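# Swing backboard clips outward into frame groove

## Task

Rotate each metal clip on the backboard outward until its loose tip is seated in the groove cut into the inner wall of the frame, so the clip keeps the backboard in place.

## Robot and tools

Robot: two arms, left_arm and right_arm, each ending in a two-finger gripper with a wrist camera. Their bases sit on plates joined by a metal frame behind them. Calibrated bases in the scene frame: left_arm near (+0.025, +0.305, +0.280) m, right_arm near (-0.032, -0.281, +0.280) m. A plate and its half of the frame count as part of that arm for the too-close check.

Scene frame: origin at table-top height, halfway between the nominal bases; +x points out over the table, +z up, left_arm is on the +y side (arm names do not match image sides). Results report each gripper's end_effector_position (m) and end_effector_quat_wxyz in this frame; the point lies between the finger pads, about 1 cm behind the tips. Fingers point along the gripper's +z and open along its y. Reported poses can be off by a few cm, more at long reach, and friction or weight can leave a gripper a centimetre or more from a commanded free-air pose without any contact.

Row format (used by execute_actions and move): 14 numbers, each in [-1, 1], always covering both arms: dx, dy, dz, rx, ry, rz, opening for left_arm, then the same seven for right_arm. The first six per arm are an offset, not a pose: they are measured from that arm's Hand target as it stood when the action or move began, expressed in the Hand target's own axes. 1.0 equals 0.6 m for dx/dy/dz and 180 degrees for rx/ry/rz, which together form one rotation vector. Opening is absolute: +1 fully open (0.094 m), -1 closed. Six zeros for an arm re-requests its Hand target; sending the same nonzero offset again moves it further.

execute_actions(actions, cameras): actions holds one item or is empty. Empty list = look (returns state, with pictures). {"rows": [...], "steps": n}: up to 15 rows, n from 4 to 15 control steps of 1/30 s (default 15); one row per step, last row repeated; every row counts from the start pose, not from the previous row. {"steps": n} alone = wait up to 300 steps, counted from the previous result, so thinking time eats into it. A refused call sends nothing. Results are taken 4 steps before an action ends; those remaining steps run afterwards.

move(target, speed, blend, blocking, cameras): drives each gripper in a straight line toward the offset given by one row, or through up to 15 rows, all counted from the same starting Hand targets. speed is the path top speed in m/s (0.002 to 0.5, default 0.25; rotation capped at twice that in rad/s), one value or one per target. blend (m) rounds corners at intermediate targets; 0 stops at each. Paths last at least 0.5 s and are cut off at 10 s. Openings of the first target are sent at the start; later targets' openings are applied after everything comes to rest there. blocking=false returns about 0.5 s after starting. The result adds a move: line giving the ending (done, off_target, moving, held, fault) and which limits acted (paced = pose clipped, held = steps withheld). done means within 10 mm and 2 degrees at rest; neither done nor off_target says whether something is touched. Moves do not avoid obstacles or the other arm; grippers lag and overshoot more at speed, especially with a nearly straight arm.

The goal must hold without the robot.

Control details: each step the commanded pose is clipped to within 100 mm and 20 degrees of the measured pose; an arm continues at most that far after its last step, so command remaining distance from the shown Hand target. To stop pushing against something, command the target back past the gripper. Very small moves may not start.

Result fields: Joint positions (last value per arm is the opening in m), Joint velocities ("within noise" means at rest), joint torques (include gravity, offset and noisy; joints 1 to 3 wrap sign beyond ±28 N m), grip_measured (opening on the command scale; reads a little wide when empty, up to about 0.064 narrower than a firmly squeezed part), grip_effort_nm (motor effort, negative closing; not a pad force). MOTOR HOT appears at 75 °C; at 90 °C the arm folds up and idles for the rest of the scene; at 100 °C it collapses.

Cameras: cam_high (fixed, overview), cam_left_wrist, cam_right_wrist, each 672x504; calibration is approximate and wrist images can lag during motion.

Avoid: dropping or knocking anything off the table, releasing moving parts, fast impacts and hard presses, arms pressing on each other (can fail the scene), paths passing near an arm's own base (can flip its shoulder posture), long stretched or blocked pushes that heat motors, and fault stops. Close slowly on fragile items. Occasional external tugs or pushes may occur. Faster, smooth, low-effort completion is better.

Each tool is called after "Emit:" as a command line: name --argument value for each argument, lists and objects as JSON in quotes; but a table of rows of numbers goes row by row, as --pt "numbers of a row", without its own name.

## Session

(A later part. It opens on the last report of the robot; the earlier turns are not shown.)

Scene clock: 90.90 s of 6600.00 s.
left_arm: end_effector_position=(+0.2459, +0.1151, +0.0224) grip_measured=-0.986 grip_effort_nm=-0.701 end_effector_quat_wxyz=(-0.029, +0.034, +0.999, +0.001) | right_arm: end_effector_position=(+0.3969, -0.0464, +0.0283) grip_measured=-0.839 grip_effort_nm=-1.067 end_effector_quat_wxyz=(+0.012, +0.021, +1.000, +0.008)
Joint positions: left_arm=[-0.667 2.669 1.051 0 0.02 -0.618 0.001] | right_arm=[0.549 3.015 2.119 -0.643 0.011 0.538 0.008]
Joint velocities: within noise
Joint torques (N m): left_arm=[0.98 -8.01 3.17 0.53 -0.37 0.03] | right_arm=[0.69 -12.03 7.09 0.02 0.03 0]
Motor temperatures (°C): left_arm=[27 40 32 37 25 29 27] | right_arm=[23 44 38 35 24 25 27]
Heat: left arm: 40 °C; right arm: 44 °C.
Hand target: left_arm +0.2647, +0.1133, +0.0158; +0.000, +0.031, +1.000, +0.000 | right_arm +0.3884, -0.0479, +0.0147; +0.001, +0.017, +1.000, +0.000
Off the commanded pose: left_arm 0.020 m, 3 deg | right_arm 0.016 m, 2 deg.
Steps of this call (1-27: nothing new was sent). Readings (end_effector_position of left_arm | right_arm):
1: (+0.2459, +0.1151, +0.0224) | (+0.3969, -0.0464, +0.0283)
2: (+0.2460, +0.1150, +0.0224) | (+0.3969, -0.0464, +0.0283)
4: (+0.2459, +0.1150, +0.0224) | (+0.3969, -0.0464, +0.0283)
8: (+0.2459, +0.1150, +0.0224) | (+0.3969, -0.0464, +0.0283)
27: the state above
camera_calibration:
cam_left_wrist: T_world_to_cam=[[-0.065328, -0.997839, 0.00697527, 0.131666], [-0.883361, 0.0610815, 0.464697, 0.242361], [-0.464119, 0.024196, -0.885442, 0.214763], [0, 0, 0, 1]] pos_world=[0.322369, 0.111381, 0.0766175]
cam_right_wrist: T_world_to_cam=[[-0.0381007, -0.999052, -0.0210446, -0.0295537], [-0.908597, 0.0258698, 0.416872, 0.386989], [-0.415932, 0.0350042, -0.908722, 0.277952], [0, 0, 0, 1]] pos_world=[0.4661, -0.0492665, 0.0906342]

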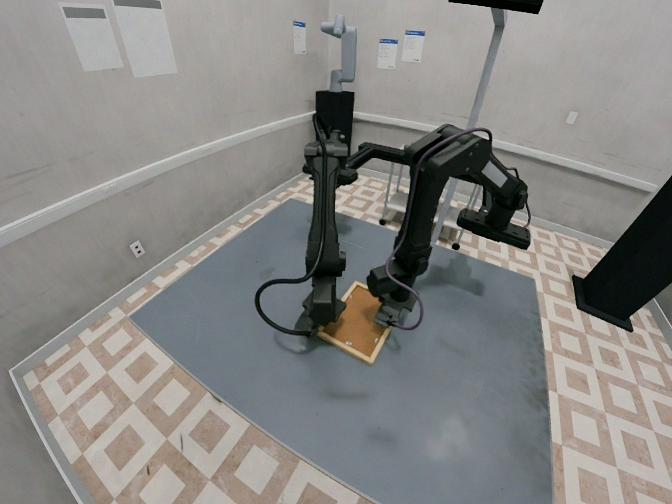

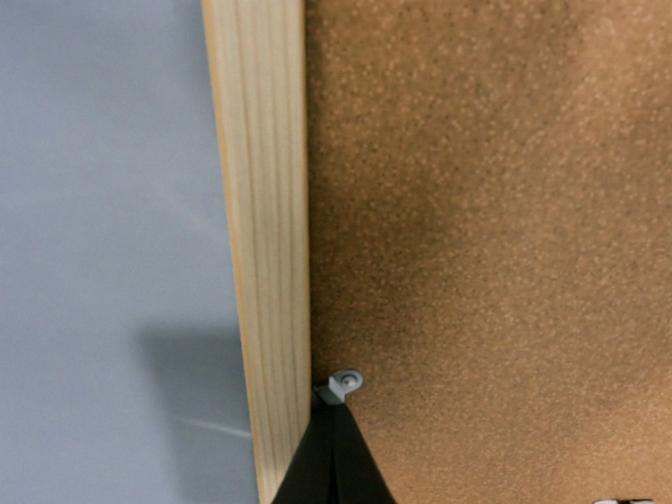

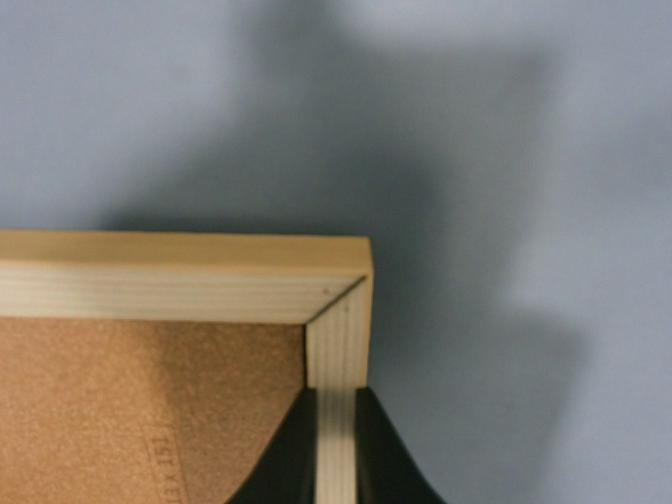

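Emit:
move --target '[0.037, -0.005, -0.010, 0, 0, 0, -1, 0,0,0,0,0,0,-0.9]' --speed 0.04 --cameras '["cam_left_wrist"]'

Emit:
zoom_image --camera "cam_left_wrist" --region '[220, 280, 420, 480]'

Scene clock: 91.97 s of 6600.00 s.
left_arm: end_effector_position=(+0.2434, +0.1139, +0.0218) grip_measured=-0.986 grip_effort_nm=-0.701 end_effector_quat_wxyz=(-0.005, +0.032, +0.999, +0.004) | right_arm: end_effector_position=(+0.3969, -0.0464, +0.0283) grip_measured=-0.839 grip_effort_nm=-1.067 end_effector_quat_wxyz=(+0.012, +0.021, +1.000, +0.008)
Joint positions: left_arm=[-0.697 2.664 1.009 0.073 -0.013 -0.652 0.001] | right_arm=[0.549 3.015 2.119 -0.643 0.011 0.538 0.008]
Joint velocities: within noise
Joint torques (N m): left_arm=[-0.81 -9.91 0.36 0.36 -0.01 -0.1] | right_arm=[0.64 -11.96 7.13 0.04 0.03 -0.02]
Motor temperatures (°C): left_arm=[27 40 32 37 25 29 27] | right_arm=[23 44 38 35 24 25 27]
Heat: left arm: 40 °C; right arm: 44 °C.
Hand target: left_arm +0.2425, +0.1116, +0.0218; +0.000, +0.031, +1.000, +0.000 | right_arm +0.3884, -0.0479, +0.0147; +0.001, +0.017, +1.000, +0.000
Off the commanded pose: left_arm 0.002 m, 1 deg | right_arm 0.016 m, 2 deg.
Kept back: nothing.
move: off_target (right_arm)
camera_calibration:
cam_left_wrist: T_world_to_cam=[[-0.0614587, -0.99811, 0.000276882, 0.12949], [-0.905412, 0.0558676, 0.420842, 0.24743], [-0.420062, 0.0256137, -0.907134, 0.20266], [0, 0, 0, 1]] pos_world=[0.317114, 0.110231, 0.0796753]
Images, in order (width x height): cam_left_wrist 672x504.

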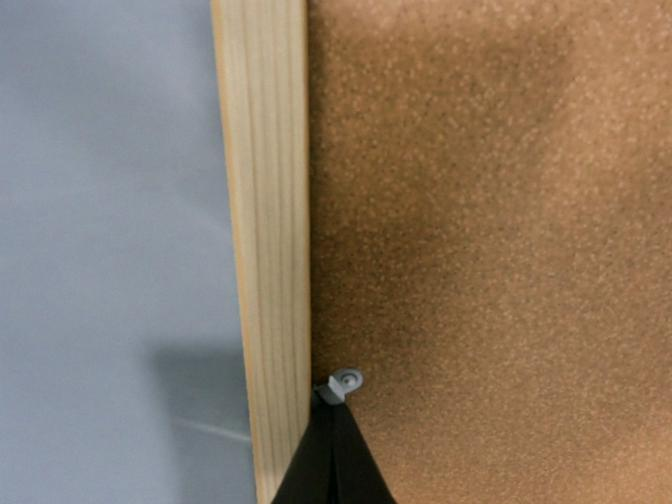

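Scaled by 2.520 from the camera's 672x504 image, which has a finer 960x720 frame.

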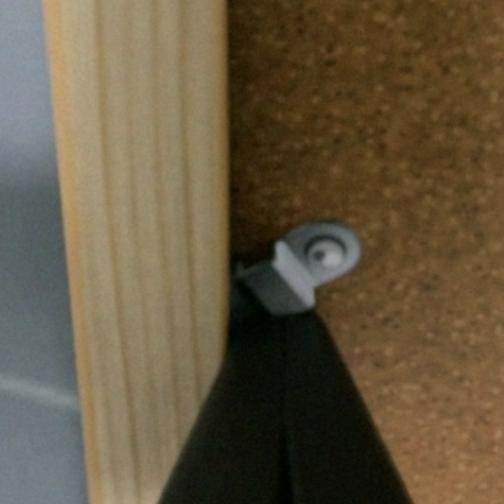

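Emit:
move --target '[-0.025, 0, -0.002, 0, 0, 0, -1, 0,0,0,0,0,0,-0.9]' --speed 0.05 --cameras '["cam_left_wrist"]'

Emit:
zoom_image --camera "cam_left_wrist" --region '[220, 280, 420, 480]'

Scene clock: 92.90 s of 6600.00 s.
left_arm: end_effector_position=(+0.2457, +0.1149, +0.0226) grip_measured=-0.986 grip_effort_nm=-0.706 end_effector_quat_wxyz=(-0.014, +0.032, +0.999, +0.005) | right_arm: end_effector_position=(+0.3969, -0.0464, +0.0283) grip_measured=-0.839 grip_effort_nm=-1.062 end_effector_quat_wxyz=(+0.013, +0.021, +1.000, +0.008)
Joint positions: left_arm=[-0.683 2.664 1.028 0.038 -0.005 -0.64 0.001] | right_arm=[0.549 3.015 2.119 -0.643 0.012 0.538 0.008]
Joint velocities: within noise
Joint torques (N m): left_arm=[0.54 -9.85 2.51 0.25 -0.11 0.02] | right_arm=[0.61 -12.04 7.09 0.07 0.01 -0.03]
Motor temperatures (°C): left_arm=[27 40 32 37 25 29 27] | right_arm=[23 44 38 35 24 25 27]
Heat: left arm: 40 °C; right arm: 44 °C.
Hand target: left_arm +0.2575, +0.1106, +0.0230; +0.000, +0.032, +1.000, +0.000 | right_arm +0.3884, -0.0479, +0.0147; +0.001, +0.017, +1.000, +0.000
Off the commanded pose: left_arm 0.012 m, 2 deg | right_arm 0.016 m, 2 deg.
Kept back: nothing.
move: off_target (left_arm, right_arm)
camera_calibration:
cam_left_wrist: T_world_to_cam=[[-0.0599862, -0.998197, -0.00186011, 0.130379], [-0.897975, 0.0531494, 0.436825, 0.247274], [-0.435939, 0.0278738, -0.899544, 0.207869], [0, 0, 0, 1]] pos_world=[0.320485, 0.111207, 0.0792147]
Images, in order (width x height): cam_left_wrist 672x504.

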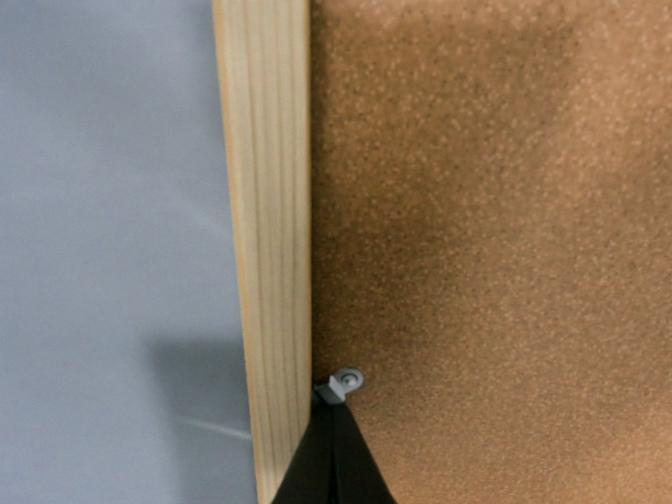

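Scaled by 2.520 from the camera's 672x504 image, which has a finer 960x720 frame.

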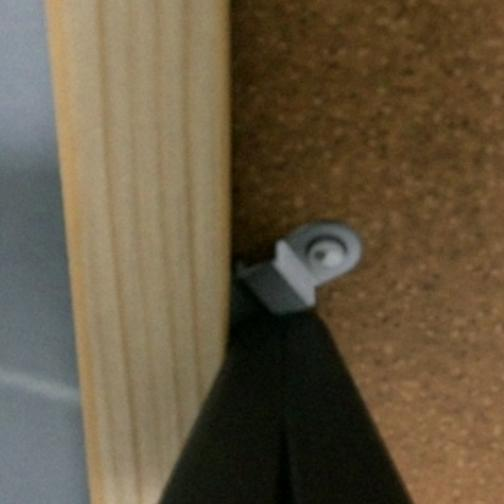

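Emit:
move --target '[-0.005, 0.015, 0, 0, 0, 0, -1, 0,0,0,0,0,0,-0.9]' --speed 0.05 --cameras '["cam_left_wrist"]'

Emit:
zoom_image --camera "cam_left_wrist" --region '[220, 280, 420, 480]'

Scene clock: 98.03 s of 6600.00 s.
left_arm: end_effector_position=(+0.2493, +0.1193, +0.0226) grip_measured=-0.986 grip_effort_nm=-0.701 end_effector_quat_wxyz=(-0.018, +0.033, +0.999, -0.001) | right_arm: end_effector_position=(+0.3969, -0.0464, +0.0283) grip_measured=-0.839 grip_effort_nm=-1.067 end_effector_quat_wxyz=(+0.013, +0.024, +1.000, +0.008)
Joint positions: left_arm=[-0.656 2.664 1.029 0.037 0.009 -0.611 0.001] | right_arm=[0.549 3.015 2.119 -0.643 0.012 0.544 0.008]
Joint velocities: within noise
Joint torques (N m): left_arm=[0.75 -10 1.58 0.34 -0.25 0.02] | right_arm=[0.54 -11.93 7.01 0.01 0.02 -0.1]
Motor temperatures (°C): left_arm=[27 40 32 37 25 29 27] | right_arm=[23 44 38 34 24 25 27]
Heat: left arm: 40 °C; right arm: 44 °C.
Hand target: left_arm +0.2610, +0.1196, +0.0230; +0.000, +0.031, +1.000, +0.000 | right_arm +0.3884, -0.0479, +0.0147; +0.001, +0.017, +1.000, +0.000
Off the commanded pose: left_arm 0.012 m, 2 deg | right_arm 0.016 m, 2 deg.
Kept back: nothing.
move: off_target (left_arm, right_arm)
camera_calibration:
cam_left_wrist: T_world_to_cam=[[-0.0618601, -0.99804, 0.00940754, 0.135135], [-0.893803, 0.059589, 0.444484, 0.24829], [-0.444173, 0.0190873, -0.895737, 0.212272], [0, 0, 0, 1]] pos_world=[0.324567, 0.116023, 0.0785076]
Images, in order (width x height): cam_left_wrist 672x504.

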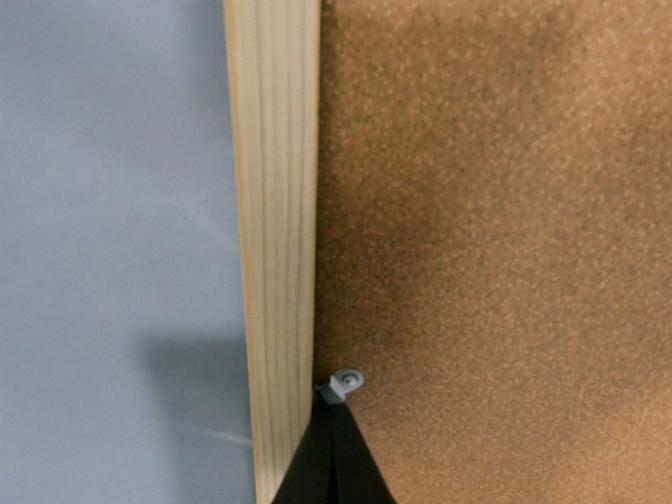

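Scaled by 2.520 from the camera's 672x504 image, which has a finer 960x720 frame.

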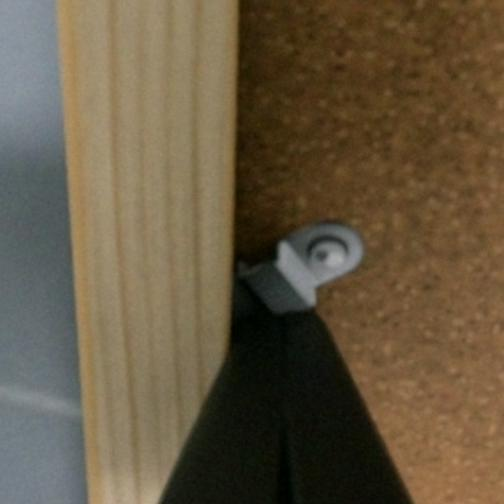

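Emit:
move --pt "0.025 -0.012 -0.01 0 0 0 -1 0 0 0 0 0 0 -0.9" --pt "0.06 -0.012 -0.05 0 0 0 -1 0 0 0 0 0 0 -0.9" --speed 0.05 --cameras '["cam_left_wrist"]'

Emit:
zoom_image --camera "cam_left_wrist" --region '[240, 250, 440, 450]'

Scene clock: 99.53 s of 6600.00 s.
left_arm: end_effector_position=(+0.2193, +0.1188, +0.0474) grip_measured=-0.986 grip_effort_nm=-0.701 end_effector_quat_wxyz=(-0.013, +0.034, +0.999, +0.004) | right_arm: end_effector_position=(+0.3969, -0.0464, +0.0283) grip_measured=-0.839 grip_effort_nm=-1.067 end_effector_quat_wxyz=(+0.013, +0.024, +1.000, +0.008)
Joint positions: left_arm=[-0.736 2.55 0.885 0.069 -0.003 -0.689 0.001] | right_arm=[0.549 3.015 2.119 -0.643 0.012 0.544 0.008]
Joint velocities: within noise
Joint torques (N m): left_arm=[-0.57 -11.28 0.36 0.27 -0.11 -0.11] | right_arm=[0.54 -11.85 7.1 0.02 0.04 -0.07]
Motor temperatures (°C): left_arm=[27 40 32 37 25 29 27] | right_arm=[23 44 38 34 24 25 27]
Heat: left arm: 40 °C; right arm: 44 °C.
Hand target: left_arm +0.2246, +0.1146, +0.0530; +0.000, +0.032, +1.000, +0.000 | right_arm +0.3884, -0.0479, +0.0147; +0.001, +0.017, +1.000, +0.000
Off the commanded pose: left_arm 0.009 m, 2 deg | right_arm 0.016 m, 2 deg.
Kept back: nothing.
move: off_target (right_arm)
camera_calibration:
cam_left_wrist: T_world_to_cam=[[-0.0645122, -0.997917, -0.000788588, 0.13357], [-0.898098, 0.0577147, 0.435993, 0.211969], [-0.435039, 0.0288351, -0.89995, 0.218249], [0, 0, 0, 1]] pos_world=[0.293932, 0.114765, 0.104101]
Images, in order (width x height): cam_left_wrist 672x504.

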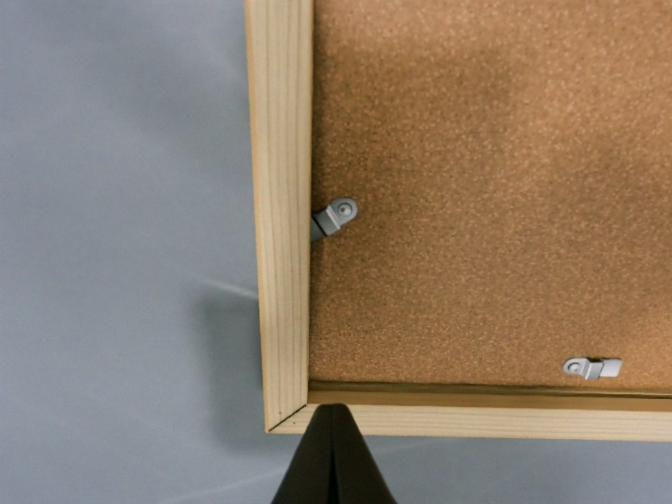

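Scaled by 2.520 from the camera's 672x504 image, which has a finer 960x720 frame.

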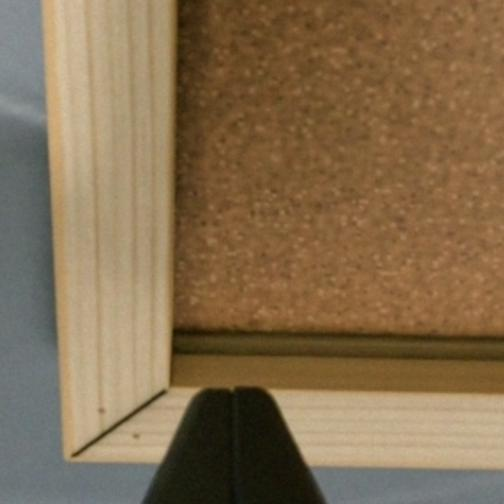

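Emit:
zoom_image --camera "cam_left_wrist" --region '[260, 150, 420, 270]'

Scaled by 3.150 from the camera's 672x504 image, which has a finer 960x720 frame.

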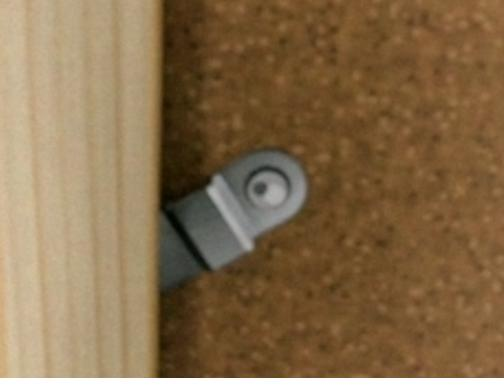

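Emit:
move --target '[-0.0315, 0.002, 0.028, -0.083, 0, 0, -1, 0,0,0,0,0,0,-0.9]' --speed 0.1 --cameras '["cam_left_wrist"]'

Emit:
zoom_image --camera "cam_left_wrist" --region '[240, 250, 440, 450]'

Scene clock: 102.40 s of 6600.00 s.
left_arm: end_effector_position=(+0.2454, +0.1115, +0.0397) grip_measured=-0.987 grip_effort_nm=-0.696 end_effector_quat_wxyz=(+0.005, +0.031, +0.993, +0.118) | right_arm: end_effector_position=(+0.3969, -0.0464, +0.0283) grip_measured=-0.839 grip_effort_nm=-1.062 end_effector_quat_wxyz=(+0.013, +0.025, +1.000, +0.008)
Joint positions: left_arm=[-0.804 2.655 1.16 -0.24 -0.187 -0.777 0.001] | right_arm=[0.549 3.015 2.119 -0.643 0.012 0.545 0.008]
Joint velocities: within noise
Joint torques (N m): left_arm=[-0.61 -8.77 2.61 -0.15 -0.26 -0.11] | right_arm=[0.57 -11.93 6.89 0.07 0.04 -0.09]
Motor temperatures (°C): left_arm=[27 40 31 37 25 29 27] | right_arm=[23 44 38 34 24 25 27]
Heat: left arm: 40 °C; right arm: 44 °C.
Hand target: left_arm +0.2436, +0.1146, +0.0362; +0.004, +0.031, +0.991, +0.130 | right_arm +0.3884, -0.0479, +0.0147; +0.001, +0.017, +1.000, +0.000
Off the commanded pose: left_arm 0.005 m, 1 deg | right_arm 0.016 m, 2 deg.
Kept back: nothing.
move: off_target (right_arm)
camera_calibration:
cam_left_wrist: T_world_to_cam=[[-0.0581186, -0.972078, -0.227347, 0.132526], [-0.916806, -0.0381536, 0.397505, 0.25607], [-0.39508, 0.231536, -0.88899, 0.189986], [0, 0, 0, 1]] pos_world=[0.317528, 0.0946069, 0.097236]
Images, in order (width x height): cam_left_wrist 672x504.

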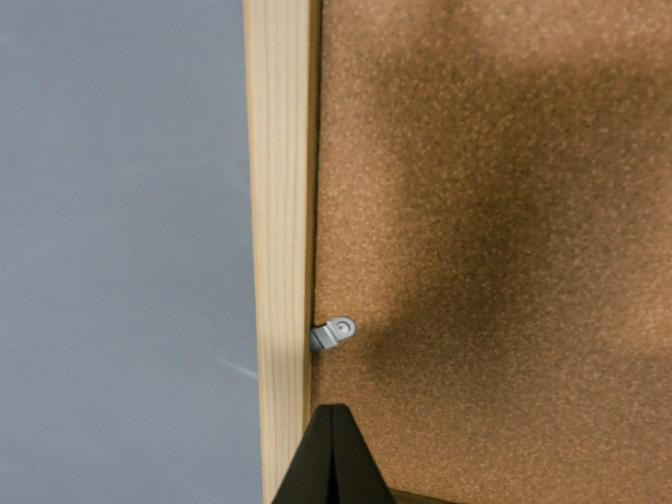

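Scaled by 2.520 from the camera's 672x504 image, which has a finer 960x720 frame.

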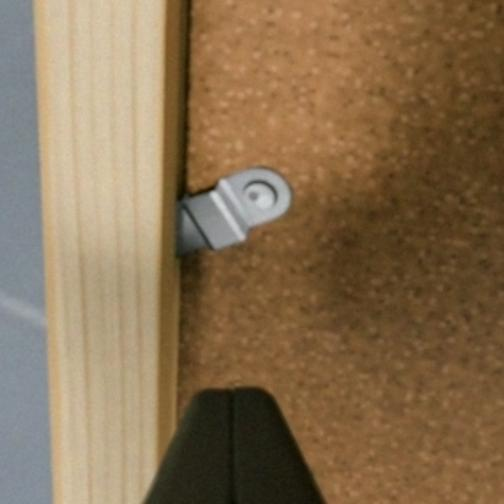

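Emit:
move --target '[0.002, -0.001, 0.0265, 0, 0, 0, -1, 0,0,0,0,0,0,-0.9]' --speed 0.05 --cameras '["cam_left_wrist"]'

Emit:
zoom_image --camera "cam_left_wrist" --region '[240, 250, 440, 450]'

Scene clock: 103.57 s of 6600.00 s.
left_arm: end_effector_position=(+0.2402, +0.1174, +0.0255) grip_measured=-0.987 grip_effort_nm=-0.701 end_effector_quat_wxyz=(-0.002, +0.032, +0.991, +0.127) | right_arm: end_effector_position=(+0.3969, -0.0464, +0.0283) grip_measured=-0.839 grip_effort_nm=-1.077 end_effector_quat_wxyz=(+0.013, +0.025, +1.000, +0.008)
Joint positions: left_arm=[-0.804 2.709 1.178 -0.227 -0.189 -0.778 0.001] | right_arm=[0.549 3.015 2.119 -0.643 0.012 0.545 0.008]
Joint velocities: within noise
Joint torques (N m): left_arm=[-0.17 -8.81 2.11 0.01 -0.25 -0.07] | right_arm=[0.55 -12.04 7.05 0.07 0.02 -0.07]
Motor temperatures (°C): left_arm=[27 40 31 37 25 29 27] | right_arm=[23 44 37 34 24 25 27]
Heat: left arm: 40 °C; right arm: 44 °C.
Hand target: left_arm +0.2425, +0.1182, +0.0207; +0.004, +0.031, +0.991, +0.130 | right_arm +0.3884, -0.0479, +0.0147; +0.001, +0.017, +1.000, +0.000
Off the commanded pose: left_arm 0.005 m, 1 deg | right_arm 0.016 m, 2 deg.
Kept back: nothing.
move: off_target (right_arm)
camera_calibration:
cam_left_wrist: T_world_to_cam=[[-0.0613906, -0.967692, -0.244546, 0.135471], [-0.91117, -0.0456776, 0.40949, 0.256386], [-0.407431, 0.247962, -0.878928, 0.174709], [0, 0, 0, 1]] pos_world=[0.31311, 0.0994844, 0.0816978]
Images, in order (width x height): cam_left_wrist 672x504.

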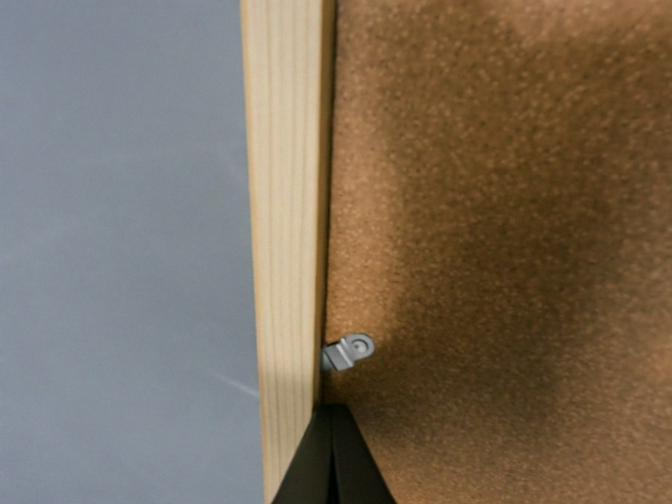

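Scaled by 2.520 from the camera's 672x504 image, which has a finer 960x720 frame.

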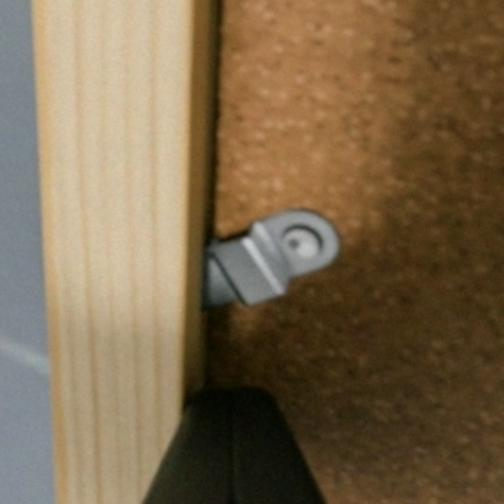

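Emit:
move --pt "0 -0.004 0.001 0 0 0 -1 0 0 0 0 0 0 -0.9" --pt "-0.033 -0.004 0.003 0 0 0 -1 0 0 0 0 0 0 -0.9" --speed 0.05 --cameras '["cam_left_wrist"]'

Emit:
zoom_image --camera "cam_left_wrist" --region '[240, 250, 440, 450]'

Scene clock: 104.60 s of 6600.00 s.
left_arm: end_effector_position=(+0.2648, +0.1075, +0.0231) grip_measured=-0.987 grip_effort_nm=-0.696 end_effector_quat_wxyz=(+0.010, +0.027, +0.993, +0.115) | right_arm: end_effector_position=(+0.3969, -0.0464, +0.0283) grip_measured=-0.839 grip_effort_nm=-1.067 end_effector_quat_wxyz=(+0.013, +0.025, +1.000, +0.008)
Joint positions: left_arm=[-0.769 2.729 1.255 -0.243 -0.193 -0.751 0.001] | right_arm=[0.549 3.015 2.119 -0.643 0.012 0.545 0.008]
Joint velocities: within noise
Joint torques (N m): left_arm=[0.05 -8.91 2.54 -0.17 -0.28 0.01] | right_arm=[0.53 -12.14 7.1 0.05 0.04 -0.12]
Motor temperatures (°C): left_arm=[27 40 31 37 25 29 27] | right_arm=[23 44 37 34 24 25 27]
Heat: left arm: 40 °C; right arm: 44 °C.
Hand target: left_arm +0.2621, +0.1151, +0.0184; +0.004, +0.031, +0.991, +0.130 | right_arm +0.3884, -0.0479, +0.0147; +0.001, +0.017, +1.000, +0.000
Off the commanded pose: left_arm 0.009 m, 2 deg | right_arm 0.016 m, 2 deg.
Kept back: nothing.
move: off_target (right_arm)
camera_calibration:
cam_left_wrist: T_world_to_cam=[[-0.0481063, -0.974083, -0.221014, 0.123397], [-0.920457, -0.0426915, 0.388504, 0.281942], [-0.387871, 0.222123, -0.894549, 0.183109], [0, 0, 0, 1]] pos_world=[0.336475, 0.0915624, 0.0815364]
Images, in order (width x height): cam_left_wrist 672x504.

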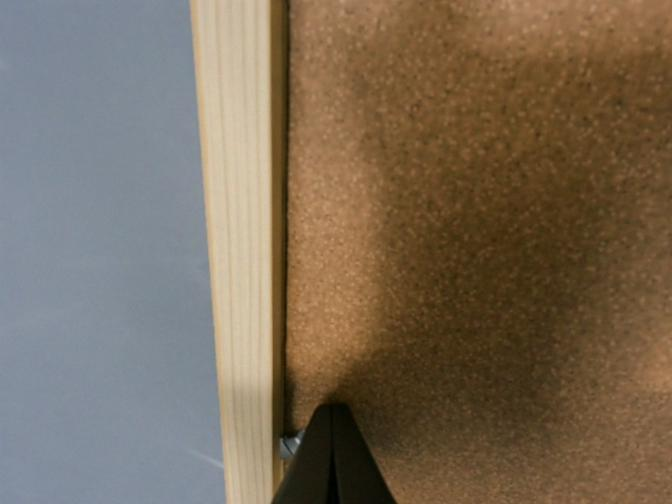

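Scaled by 2.520 from the camera's 672x504 image, which has a finer 960x720 frame.

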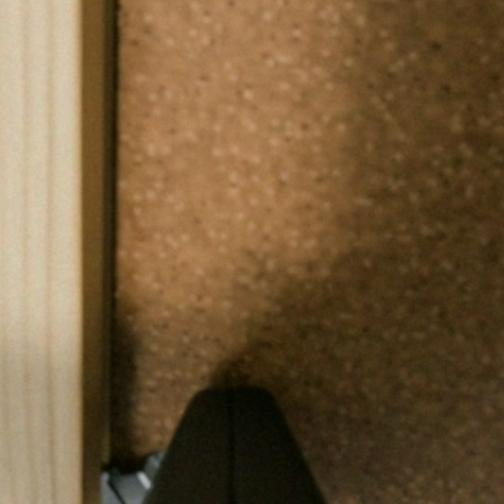

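Emit:
move --pt "0 -0.004 -0.02 0 0 0 -1 0 0 0 0 0 0 -0.9" --pt "0.04 -0.004 -0.025 0.083 0 0 -1 0 0 0 0 0 0 -0.9" --speed 0.08 --cameras '["cam_left_wrist"]'

Emit:
zoom_image --camera "cam_left_wrist" --region '[240, 250, 440, 450]'

Scene clock: 107.17 s of 6600.00 s.
left_arm: end_effector_position=(+0.2307, +0.1159, +0.0260) grip_measured=-0.987 grip_effort_nm=-0.696 end_effector_quat_wxyz=(-0.010, +0.031, +0.999, +0.012) | right_arm: end_effector_position=(+0.3968, -0.0462, +0.0283) grip_measured=-0.839 grip_effort_nm=-1.067 end_effector_quat_wxyz=(+0.012, +0.025, +1.000, +0.009)
Joint positions: left_arm=[-0.724 2.645 0.974 0.069 -0.019 -0.684 0.001] | right_arm=[0.549 3.015 2.119 -0.643 0.01 0.545 0.008]
Joint velocities: within noise
Joint torques (N m): left_arm=[0.27 -11.88 0.39 0.28 0.06 0.03] | right_arm=[0.64 -11.88 6.91 0.03 0.05 -0.12]
Motor temperatures (°C): left_arm=[27 40 31 37 25 29 27] | right_arm=[23 44 37 34 24 25 27]
Heat: left arm: 40 °C; right arm: 44 °C.
Hand target: left_arm +0.2379, +0.1104, +0.0322; +0.000, +0.031, +1.000, +0.000 | right_arm +0.3884, -0.0479, +0.0147; +0.001, +0.017, +1.000, +0.000
Off the commanded pose: left_arm 0.011 m, 2 deg | right_arm 0.016 m, 2 deg.
Kept back: nothing.
move: off_target (left_arm, right_arm)
camera_calibration:
cam_left_wrist: T_world_to_cam=[[-0.058497, -0.998156, -0.0162261, 0.130529], [-0.901246, 0.0458132, 0.430878, 0.233991], [-0.42934, 0.0398288, -0.902264, 0.201453], [0, 0, 0, 1]] pos_world=[0.305011, 0.111545, 0.0830602]
Images, in order (width x height): cam_left_wrist 672x504.

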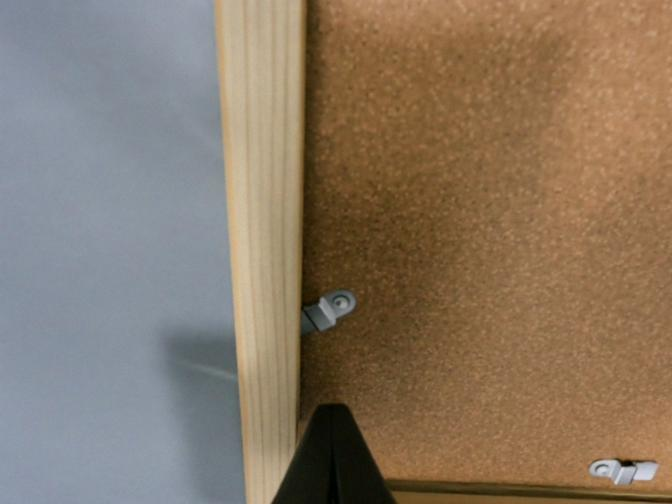

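Scaled by 2.520 from the camera's 672x504 image, which has a finer 960x720 frame.

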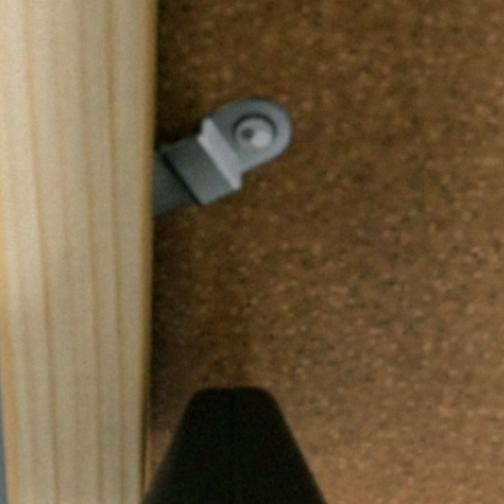

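Emit:
move --target '[-0.012, 0.0085, 0.018, 0, 0, 0, -1, 0,0,0,0,0,0,-0.9]' --speed 0.08 --cameras '["cam_left_wrist"]'

Emit:
zoom_image --camera "cam_left_wrist" --region '[240, 280, 420, 460]'

Scene clock: 109.77 s of 6600.00 s.
left_arm: end_effector_position=(+0.2453, +0.1144, +0.0263) grip_measured=-0.987 grip_effort_nm=-0.696 end_effector_quat_wxyz=(+0.001, +0.030, +1.000, +0.001) | right_arm: end_effector_position=(+0.3968, -0.0462, +0.0283) grip_measured=-0.839 grip_effort_nm=-1.067 end_effector_quat_wxyz=(+0.012, +0.025, +1.000, +0.009)
Joint positions: left_arm=[-0.694 2.645 0.991 0.084 -0.018 -0.655 0.001] | right_arm=[0.549 3.015 2.119 -0.643 0.01 0.545 0.008]
Joint velocities: within noise
Joint torques (N m): left_arm=[0.2 -8.03 1.62 0.31 0.04 0.03] | right_arm=[0.65 -12.1 7.08 0.06 0.06 -0.1]
Motor temperatures (°C): left_arm=[27 41 31 36 25 29 27] | right_arm=[23 44 37 34 23 25 27]
Heat: left arm: 41 °C; right arm: 44 °C.
Hand target: left_arm +0.2453, +0.1151, +0.0214; +0.000, +0.032, +1.000, +0.000 | right_arm +0.3884, -0.0479, +0.0147; +0.001, +0.017, +1.000, +0.000
Off the commanded pose: left_arm 0.005 m, 0 deg | right_arm 0.016 m, 2 deg.
Kept back: nothing.
move: off_target (right_arm)
camera_calibration:
cam_left_wrist: T_world_to_cam=[[-0.0560083, -0.99842, 0.00460364, 0.128667], [-0.910793, 0.0529806, 0.40945, 0.249123], [-0.409047, 0.0187396, -0.912321, 0.2058], [0, 0, 0, 1]] pos_world=[0.318288, 0.111408, 0.0851597]
Images, in order (width x height): cam_left_wrist 672x504.

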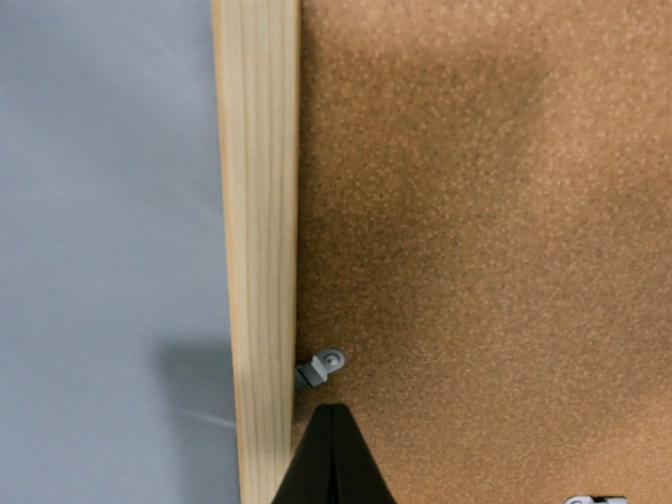

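Scaled by 2.800 from the camera's 672x504 image, which has a finer 960x720 frame.

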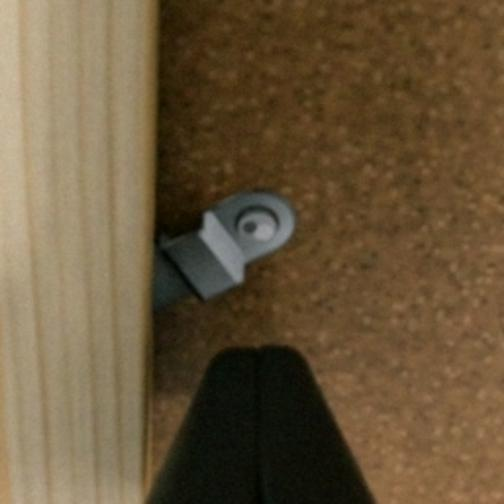

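Emit:
move --pt "0 0.006 0.0045 0 0 0 -1 0 0 0 0 0 0 -0.9" --pt "-0.0267 0.008 0.0035 0 0 0 -1 0 0 0 0 0 0 -0.9" --speed 0.05 --cameras '["cam_left_wrist"]'

Emit:
zoom_image --camera "cam_left_wrist" --region '[240, 280, 420, 460]'

Scene clock: 110.83 s of 6600.00 s.
left_arm: end_effector_position=(+0.2516, +0.1194, +0.0228) grip_measured=-0.987 grip_effort_nm=-0.701 end_effector_quat_wxyz=(-0.012, +0.031, +0.999, -0.001) | right_arm: end_effector_position=(+0.3970, -0.0465, +0.0283) grip_measured=-0.839 grip_effort_nm=-1.067 end_effector_quat_wxyz=(+0.013, +0.026, +1.000, +0.008)
Joint positions: left_arm=[-0.655 2.662 1.026 0.048 0.002 -0.612 0.001] | right_arm=[0.549 3.015 2.119 -0.643 0.012 0.547 0.008]
Joint velocities: left_arm=[-0.012 0.007 0.002 -0.022 -0.037 0.154 -0.001] | right_arm=[within noise]
Joint torques (N m): left_arm=[0.62 -8.58 2.73 0.31 -0.17 0.02] | right_arm=[0.79 -12.01 7.01 0.04 0.02 -0.13]
Motor temperatures (°C): left_arm=[27 41 31 36 25 29 27] | right_arm=[23 44 37 34 23 25 27]
Heat: left arm: 41 °C; right arm: 44 °C.
Hand target: left_arm +0.2616, +0.1188, +0.0193; +0.000, +0.032, +1.000, +0.000 | right_arm +0.3884, -0.0479, +0.0147; +0.001, +0.017, +1.000, +0.000
Off the commanded pose: left_arm 0.011 m, 1 deg | right_arm 0.016 m, 2 deg.
Kept back: nothing.
move: off_target (left_arm, right_arm)
camera_calibration:
cam_left_wrist: T_world_to_cam=[[-0.0593369, -0.998197, 0.00902307, 0.134817], [-0.898977, 0.0573639, 0.434223, 0.252057], [-0.433958, 0.0176539, -0.90076, 0.211197], [0, 0, 0, 1]] pos_world=[0.326243, 0.116387, 0.0795727]
Images, in order (width x height): cam_left_wrist 672x504.

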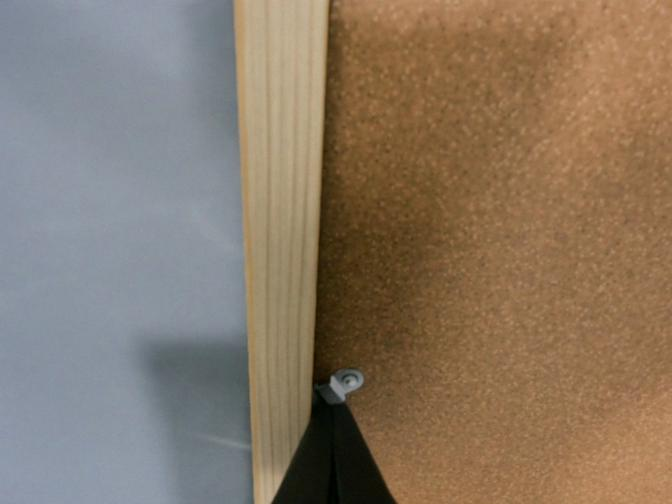

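Scaled by 2.800 from the camera's 672x504 image, which has a finer 960x720 frame.

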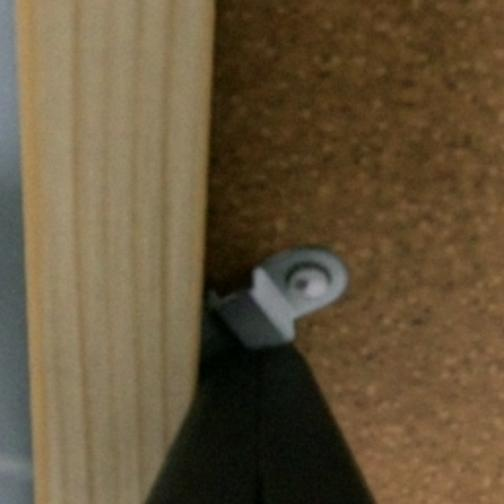

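Emit:
move --pt "-0.0 -0.006 -0.003 0 0 0 -1 0 0 0 0 0 0 -0.9" --pt "-0.025 -0.003 -0.003 0 0 0 -1 0 0 0 0 0 0 -0.9" --speed 0.05 --cameras '["cam_left_wrist"]'

Emit:
zoom_image --camera "cam_left_wrist" --region '[240, 280, 420, 460]'

Scene clock: 111.87 s of 6600.00 s.
left_arm: end_effector_position=(+0.2787, +0.1117, +0.0262) grip_measured=-0.987 grip_effort_nm=-0.701 end_effector_quat_wxyz=(+0.004, +0.028, +1.000, -0.008) | right_arm: end_effector_position=(+0.3970, -0.0465, +0.0283) grip_measured=-0.839 grip_effort_nm=-1.067 end_effector_quat_wxyz=(+0.013, +0.026, +1.000, +0.008)
Joint positions: left_arm=[-0.624 2.663 1.097 0.012 -0.005 -0.588 0.001] | right_arm=[0.549 3.015 2.119 -0.643 0.012 0.547 0.008]
Joint velocities: within noise
Joint torques (N m): left_arm=[-0.06 -8.72 1.98 0.21 -0.1 0.03] | right_arm=[0.64 -11.95 7.02 0.07 0.04 -0.12]
Motor temperatures (°C): left_arm=[27 41 31 36 25 29 27] | right_arm=[23 44 37 34 23 25 27]
Heat: left arm: 41 °C; right arm: 44 °C.
Hand target: left_arm +0.2764, +0.1161, +0.0211; +0.000, +0.032, +1.000, +0.000 | right_arm +0.3883, -0.0479, +0.0147; +0.001, +0.017, +1.000, +0.000
Off the commanded pose: left_arm 0.007 m, 1 deg | right_arm 0.016 m, 2 deg.
Kept back: nothing.
move: off_target (right_arm)
camera_calibration:
cam_left_wrist: T_world_to_cam=[[-0.0532918, -0.998314, 0.0229926, 0.126654], [-0.912588, 0.0580373, 0.404741, 0.279853], [-0.405394, 0.000586582, -0.914142, 0.220495], [0, 0, 0, 1]] pos_world=[0.351528, 0.110069, 0.0853838]
Images, in order (width x height): cam_left_wrist 672x504.

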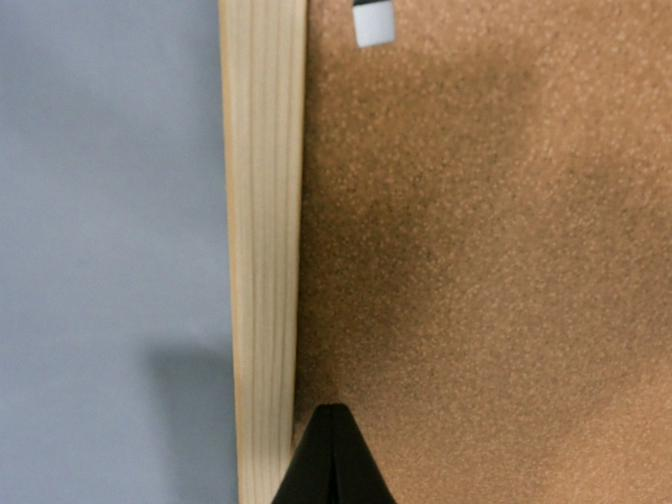

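Scaled by 2.800 from the camera's 672x504 image, which has a finer 960x720 frame.

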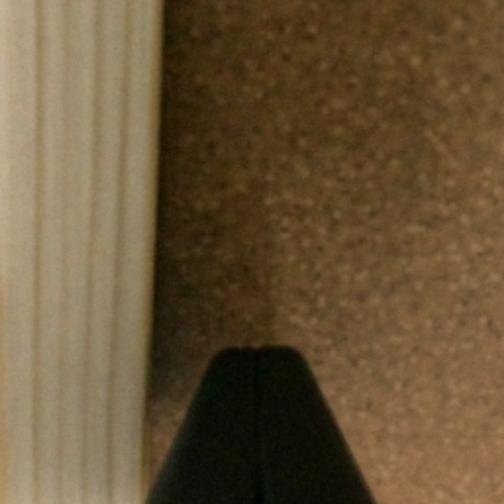

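Emit:
move --pt "0 -0.0 -0.04 0 0 0 -1 0 0 0 0 0 0 -0.9" --pt "0.06 -0.0 -0.03 0 0 0 -1 0 0 0 0 0 0 -0.9" --speed 0.1 --cameras '["cam_left_wrist"]'

Emit:
zoom_image --camera "cam_left_wrist" --region '[240, 200, 420, 380]'

Scene clock: 113.30 s of 6600.00 s.
left_arm: end_effector_position=(+0.2342, +0.1226, +0.0349) grip_measured=-0.987 grip_effort_nm=-0.701 end_effector_quat_wxyz=(-0.013, +0.035, +0.999, +0.005) | right_arm: end_effector_position=(+0.3970, -0.0465, +0.0283) grip_measured=-0.839 grip_effort_nm=-1.067 end_effector_quat_wxyz=(+0.013, +0.026, +1.000, +0.008)
Joint positions: left_arm=[-0.691 2.606 0.945 0.065 -0.006 -0.642 0.001] | right_arm=[0.549 3.015 2.119 -0.643 0.012 0.547 0.008]
Joint velocities: within noise
Joint torques (N m): left_arm=[-0.29 -11 0.66 0.3 -0.08 -0.11] | right_arm=[0.61 -11.96 7.17 0.07 0.03 -0.14]
Motor temperatures (°C): left_arm=[27 41 31 36 24 29 27] | right_arm=[23 44 37 34 23 25 27]
Heat: left arm: 41 °C; right arm: 44 °C.
Hand target: left_arm +0.2404, +0.1184, +0.0391; +0.000, +0.032, +1.000, +0.000 | right_arm +0.3883, -0.0479, +0.0147; +0.001, +0.017, +1.000, +0.000
Off the commanded pose: left_arm 0.009 m, 2 deg | right_arm 0.016 m, 2 deg.
Kept back: nothing.
move: off_target (right_arm)
camera_calibration:
cam_left_wrist: T_world_to_cam=[[-0.0664942, -0.997783, -0.00288966, 0.13885], [-0.898442, 0.0586137, 0.435162, 0.230679], [-0.434028, 0.031532, -0.900347, 0.212795], [0, 0, 0, 1]] pos_world=[0.308844, 0.118311, 0.0916079]
Images, in order (width x height): cam_left_wrist 672x504.

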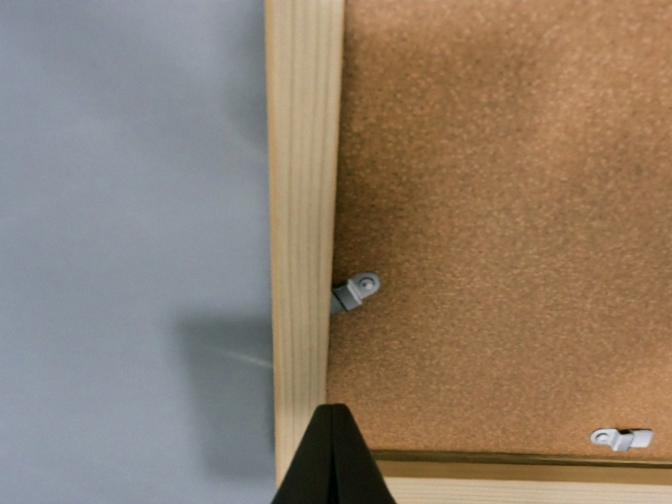

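Scaled by 2.800 from the camera's 672x504 image, which has a finer 960x720 frame.

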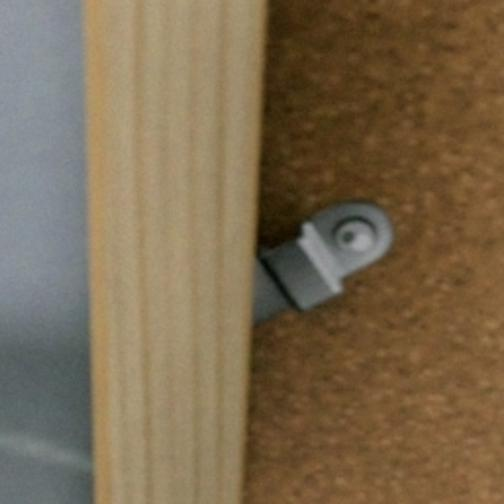

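Emit:
move --pt "-0.002 0.0165 -0.025 0 0 0.0145 -0.71 0 0 0 0 0 0 -0.9" --speed 0.1 --cameras '["cam_left_wrist"]'

Emit:
zoom_image --camera "cam_left_wrist" --region '[220, 250, 460, 490]'

Scene clock: 115.50 s of 6600.00 s.
left_arm: end_effector_position=(+0.2395, +0.1271, +0.0487) grip_measured=-0.713 grip_effort_nm=0.159 end_effector_quat_wxyz=(-0.005, +0.051, +0.999, -0.001) | right_arm: end_effector_position=(+0.3970, -0.0465, +0.0283) grip_measured=-0.839 grip_effort_nm=-1.067 end_effector_quat_wxyz=(+0.013, +0.026, +1.000, +0.008)
Joint positions: left_arm=[-0.667 2.547 0.903 0.068 -0.006 -0.585 0.014] | right_arm=[0.549 3.015 2.119 -0.643 0.012 0.547 0.008]
Joint velocities: within noise
Joint torques (N m): left_arm=[0.18 -11.34 0.43 0.15 -0.08 -0.01] | right_arm=[0.64 -12.05 6.9 0.08 0.02 -0.09]
Motor temperatures (°C): left_arm=[27 41 31 36 24 29 27] | right_arm=[23 45 37 34 23 25 27]
Heat: left arm: 41 °C; right arm: 45 °C.
Hand target: left_arm +0.2424, +0.1281, +0.0541; +0.000, +0.054, +0.999, +0.000 | right_arm +0.3883, -0.0479, +0.0147; +0.001, +0.017, +1.000, +0.000
Off the commanded pose: left_arm 0.006 m, 1 deg | right_arm 0.016 m, 2 deg.
Kept back: nothing.
move: off_target (right_arm)
camera_calibration:
cam_left_wrist: T_world_to_cam=[[-0.0989535, -0.995044, 0.00979667, 0.150581], [-0.902483, 0.0938873, 0.420369, 0.226373], [-0.419205, 0.0327556, -0.907301, 0.224011], [0, 0, 0, 1]] pos_world=[0.313104, 0.121243, 0.10661]
Images, in order (width x height): cam_left_wrist 672x504.

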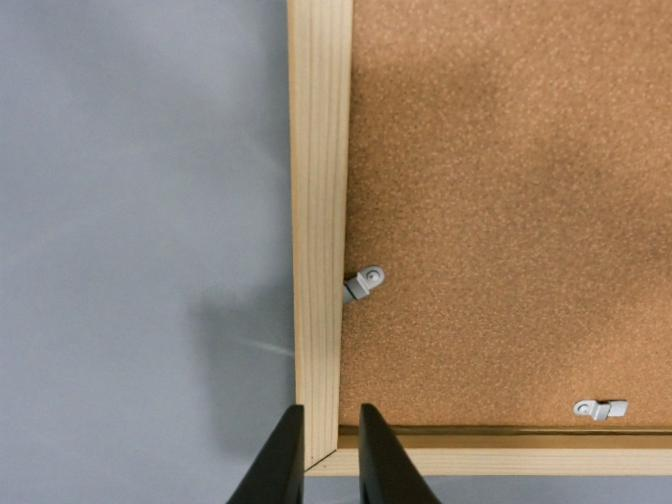

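Scaled by 2.100 from the camera's 672x504 image, which has a finer 960x720 frame.

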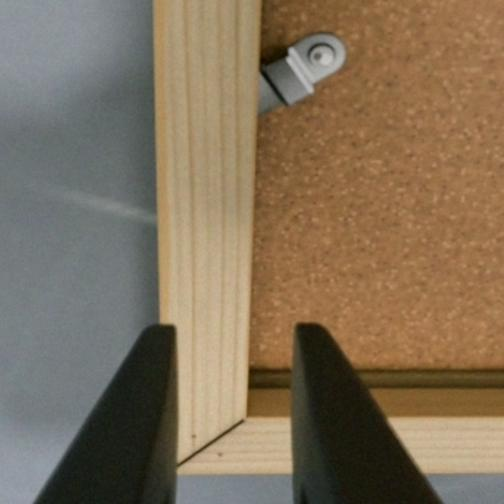

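Emit:
move --pt "0.002 0.0035 0.043 0 0 0 -0.75 0 0 0 0 0 0 -0.9" --speed 0.06 --cameras '["cam_left_wrist"]'

Emit:
zoom_image --camera "cam_left_wrist" --region '[220, 250, 460, 490]'

Scene clock: 116.83 s of 6600.00 s.
left_arm: end_effector_position=(+0.2361, +0.1309, +0.0318) grip_measured=-0.747 grip_effort_nm=-0.110 end_effector_quat_wxyz=(-0.007, +0.054, +0.999, +0.000) | right_arm: end_effector_position=(+0.3970, -0.0465, +0.0283) grip_measured=-0.839 grip_effort_nm=-1.057 end_effector_quat_wxyz=(+0.013, +0.026, +1.000, +0.008)
Joint positions: left_arm=[-0.663 2.614 0.917 0.115 -0.006 -0.576 0.012] | right_arm=[0.549 3.015 2.119 -0.643 0.012 0.547 0.008]
Joint velocities: within noise
Joint torques (N m): left_arm=[0.29 -8.02 1.76 0.3 -0.09 0] | right_arm=[0.53 -11.99 6.95 0.06 0.05 -0.15]
Motor temperatures (°C): left_arm=[27 41 31 36 24 29 27] | right_arm=[23 45 37 34 23 25 27]
Heat: left arm: 41 °C; right arm: 45 °C.
Hand target: left_arm +0.2414, +0.1304, +0.0283; +0.000, +0.054, +0.999, +0.000 | right_arm +0.3883, -0.0479, +0.0147; +0.001, +0.017, +1.000, +0.000
Off the commanded pose: left_arm 0.006 m, 1 deg | right_arm 0.016 m, 2 deg.
Kept back: nothing.
move: off_target (right_arm)
camera_calibration:
cam_left_wrist: T_world_to_cam=[[-0.103925, -0.994561, 0.00692331, 0.155437], [-0.90024, 0.0970234, 0.424447, 0.228958], [-0.42281, 0.0378779, -0.905426, 0.207279], [0, 0, 0, 1]] pos_world=[0.309911, 0.124526, 0.0894194]
Images, in order (width x height): cam_left_wrist 672x504.

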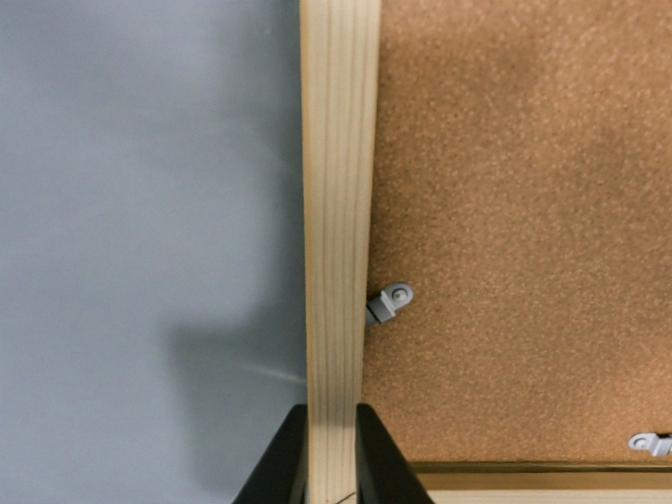

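Scaled by 2.100 from the camera's 672x504 image, which has a finer 960x720 frame.

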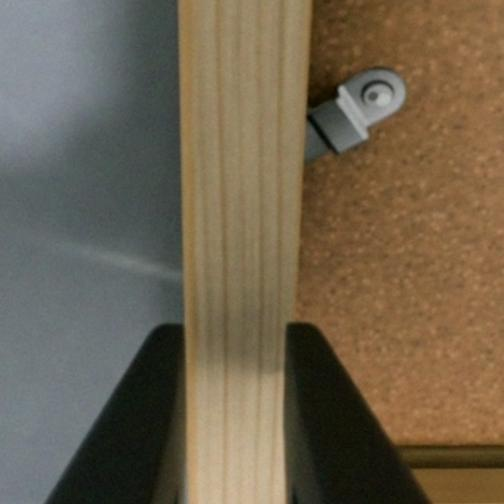

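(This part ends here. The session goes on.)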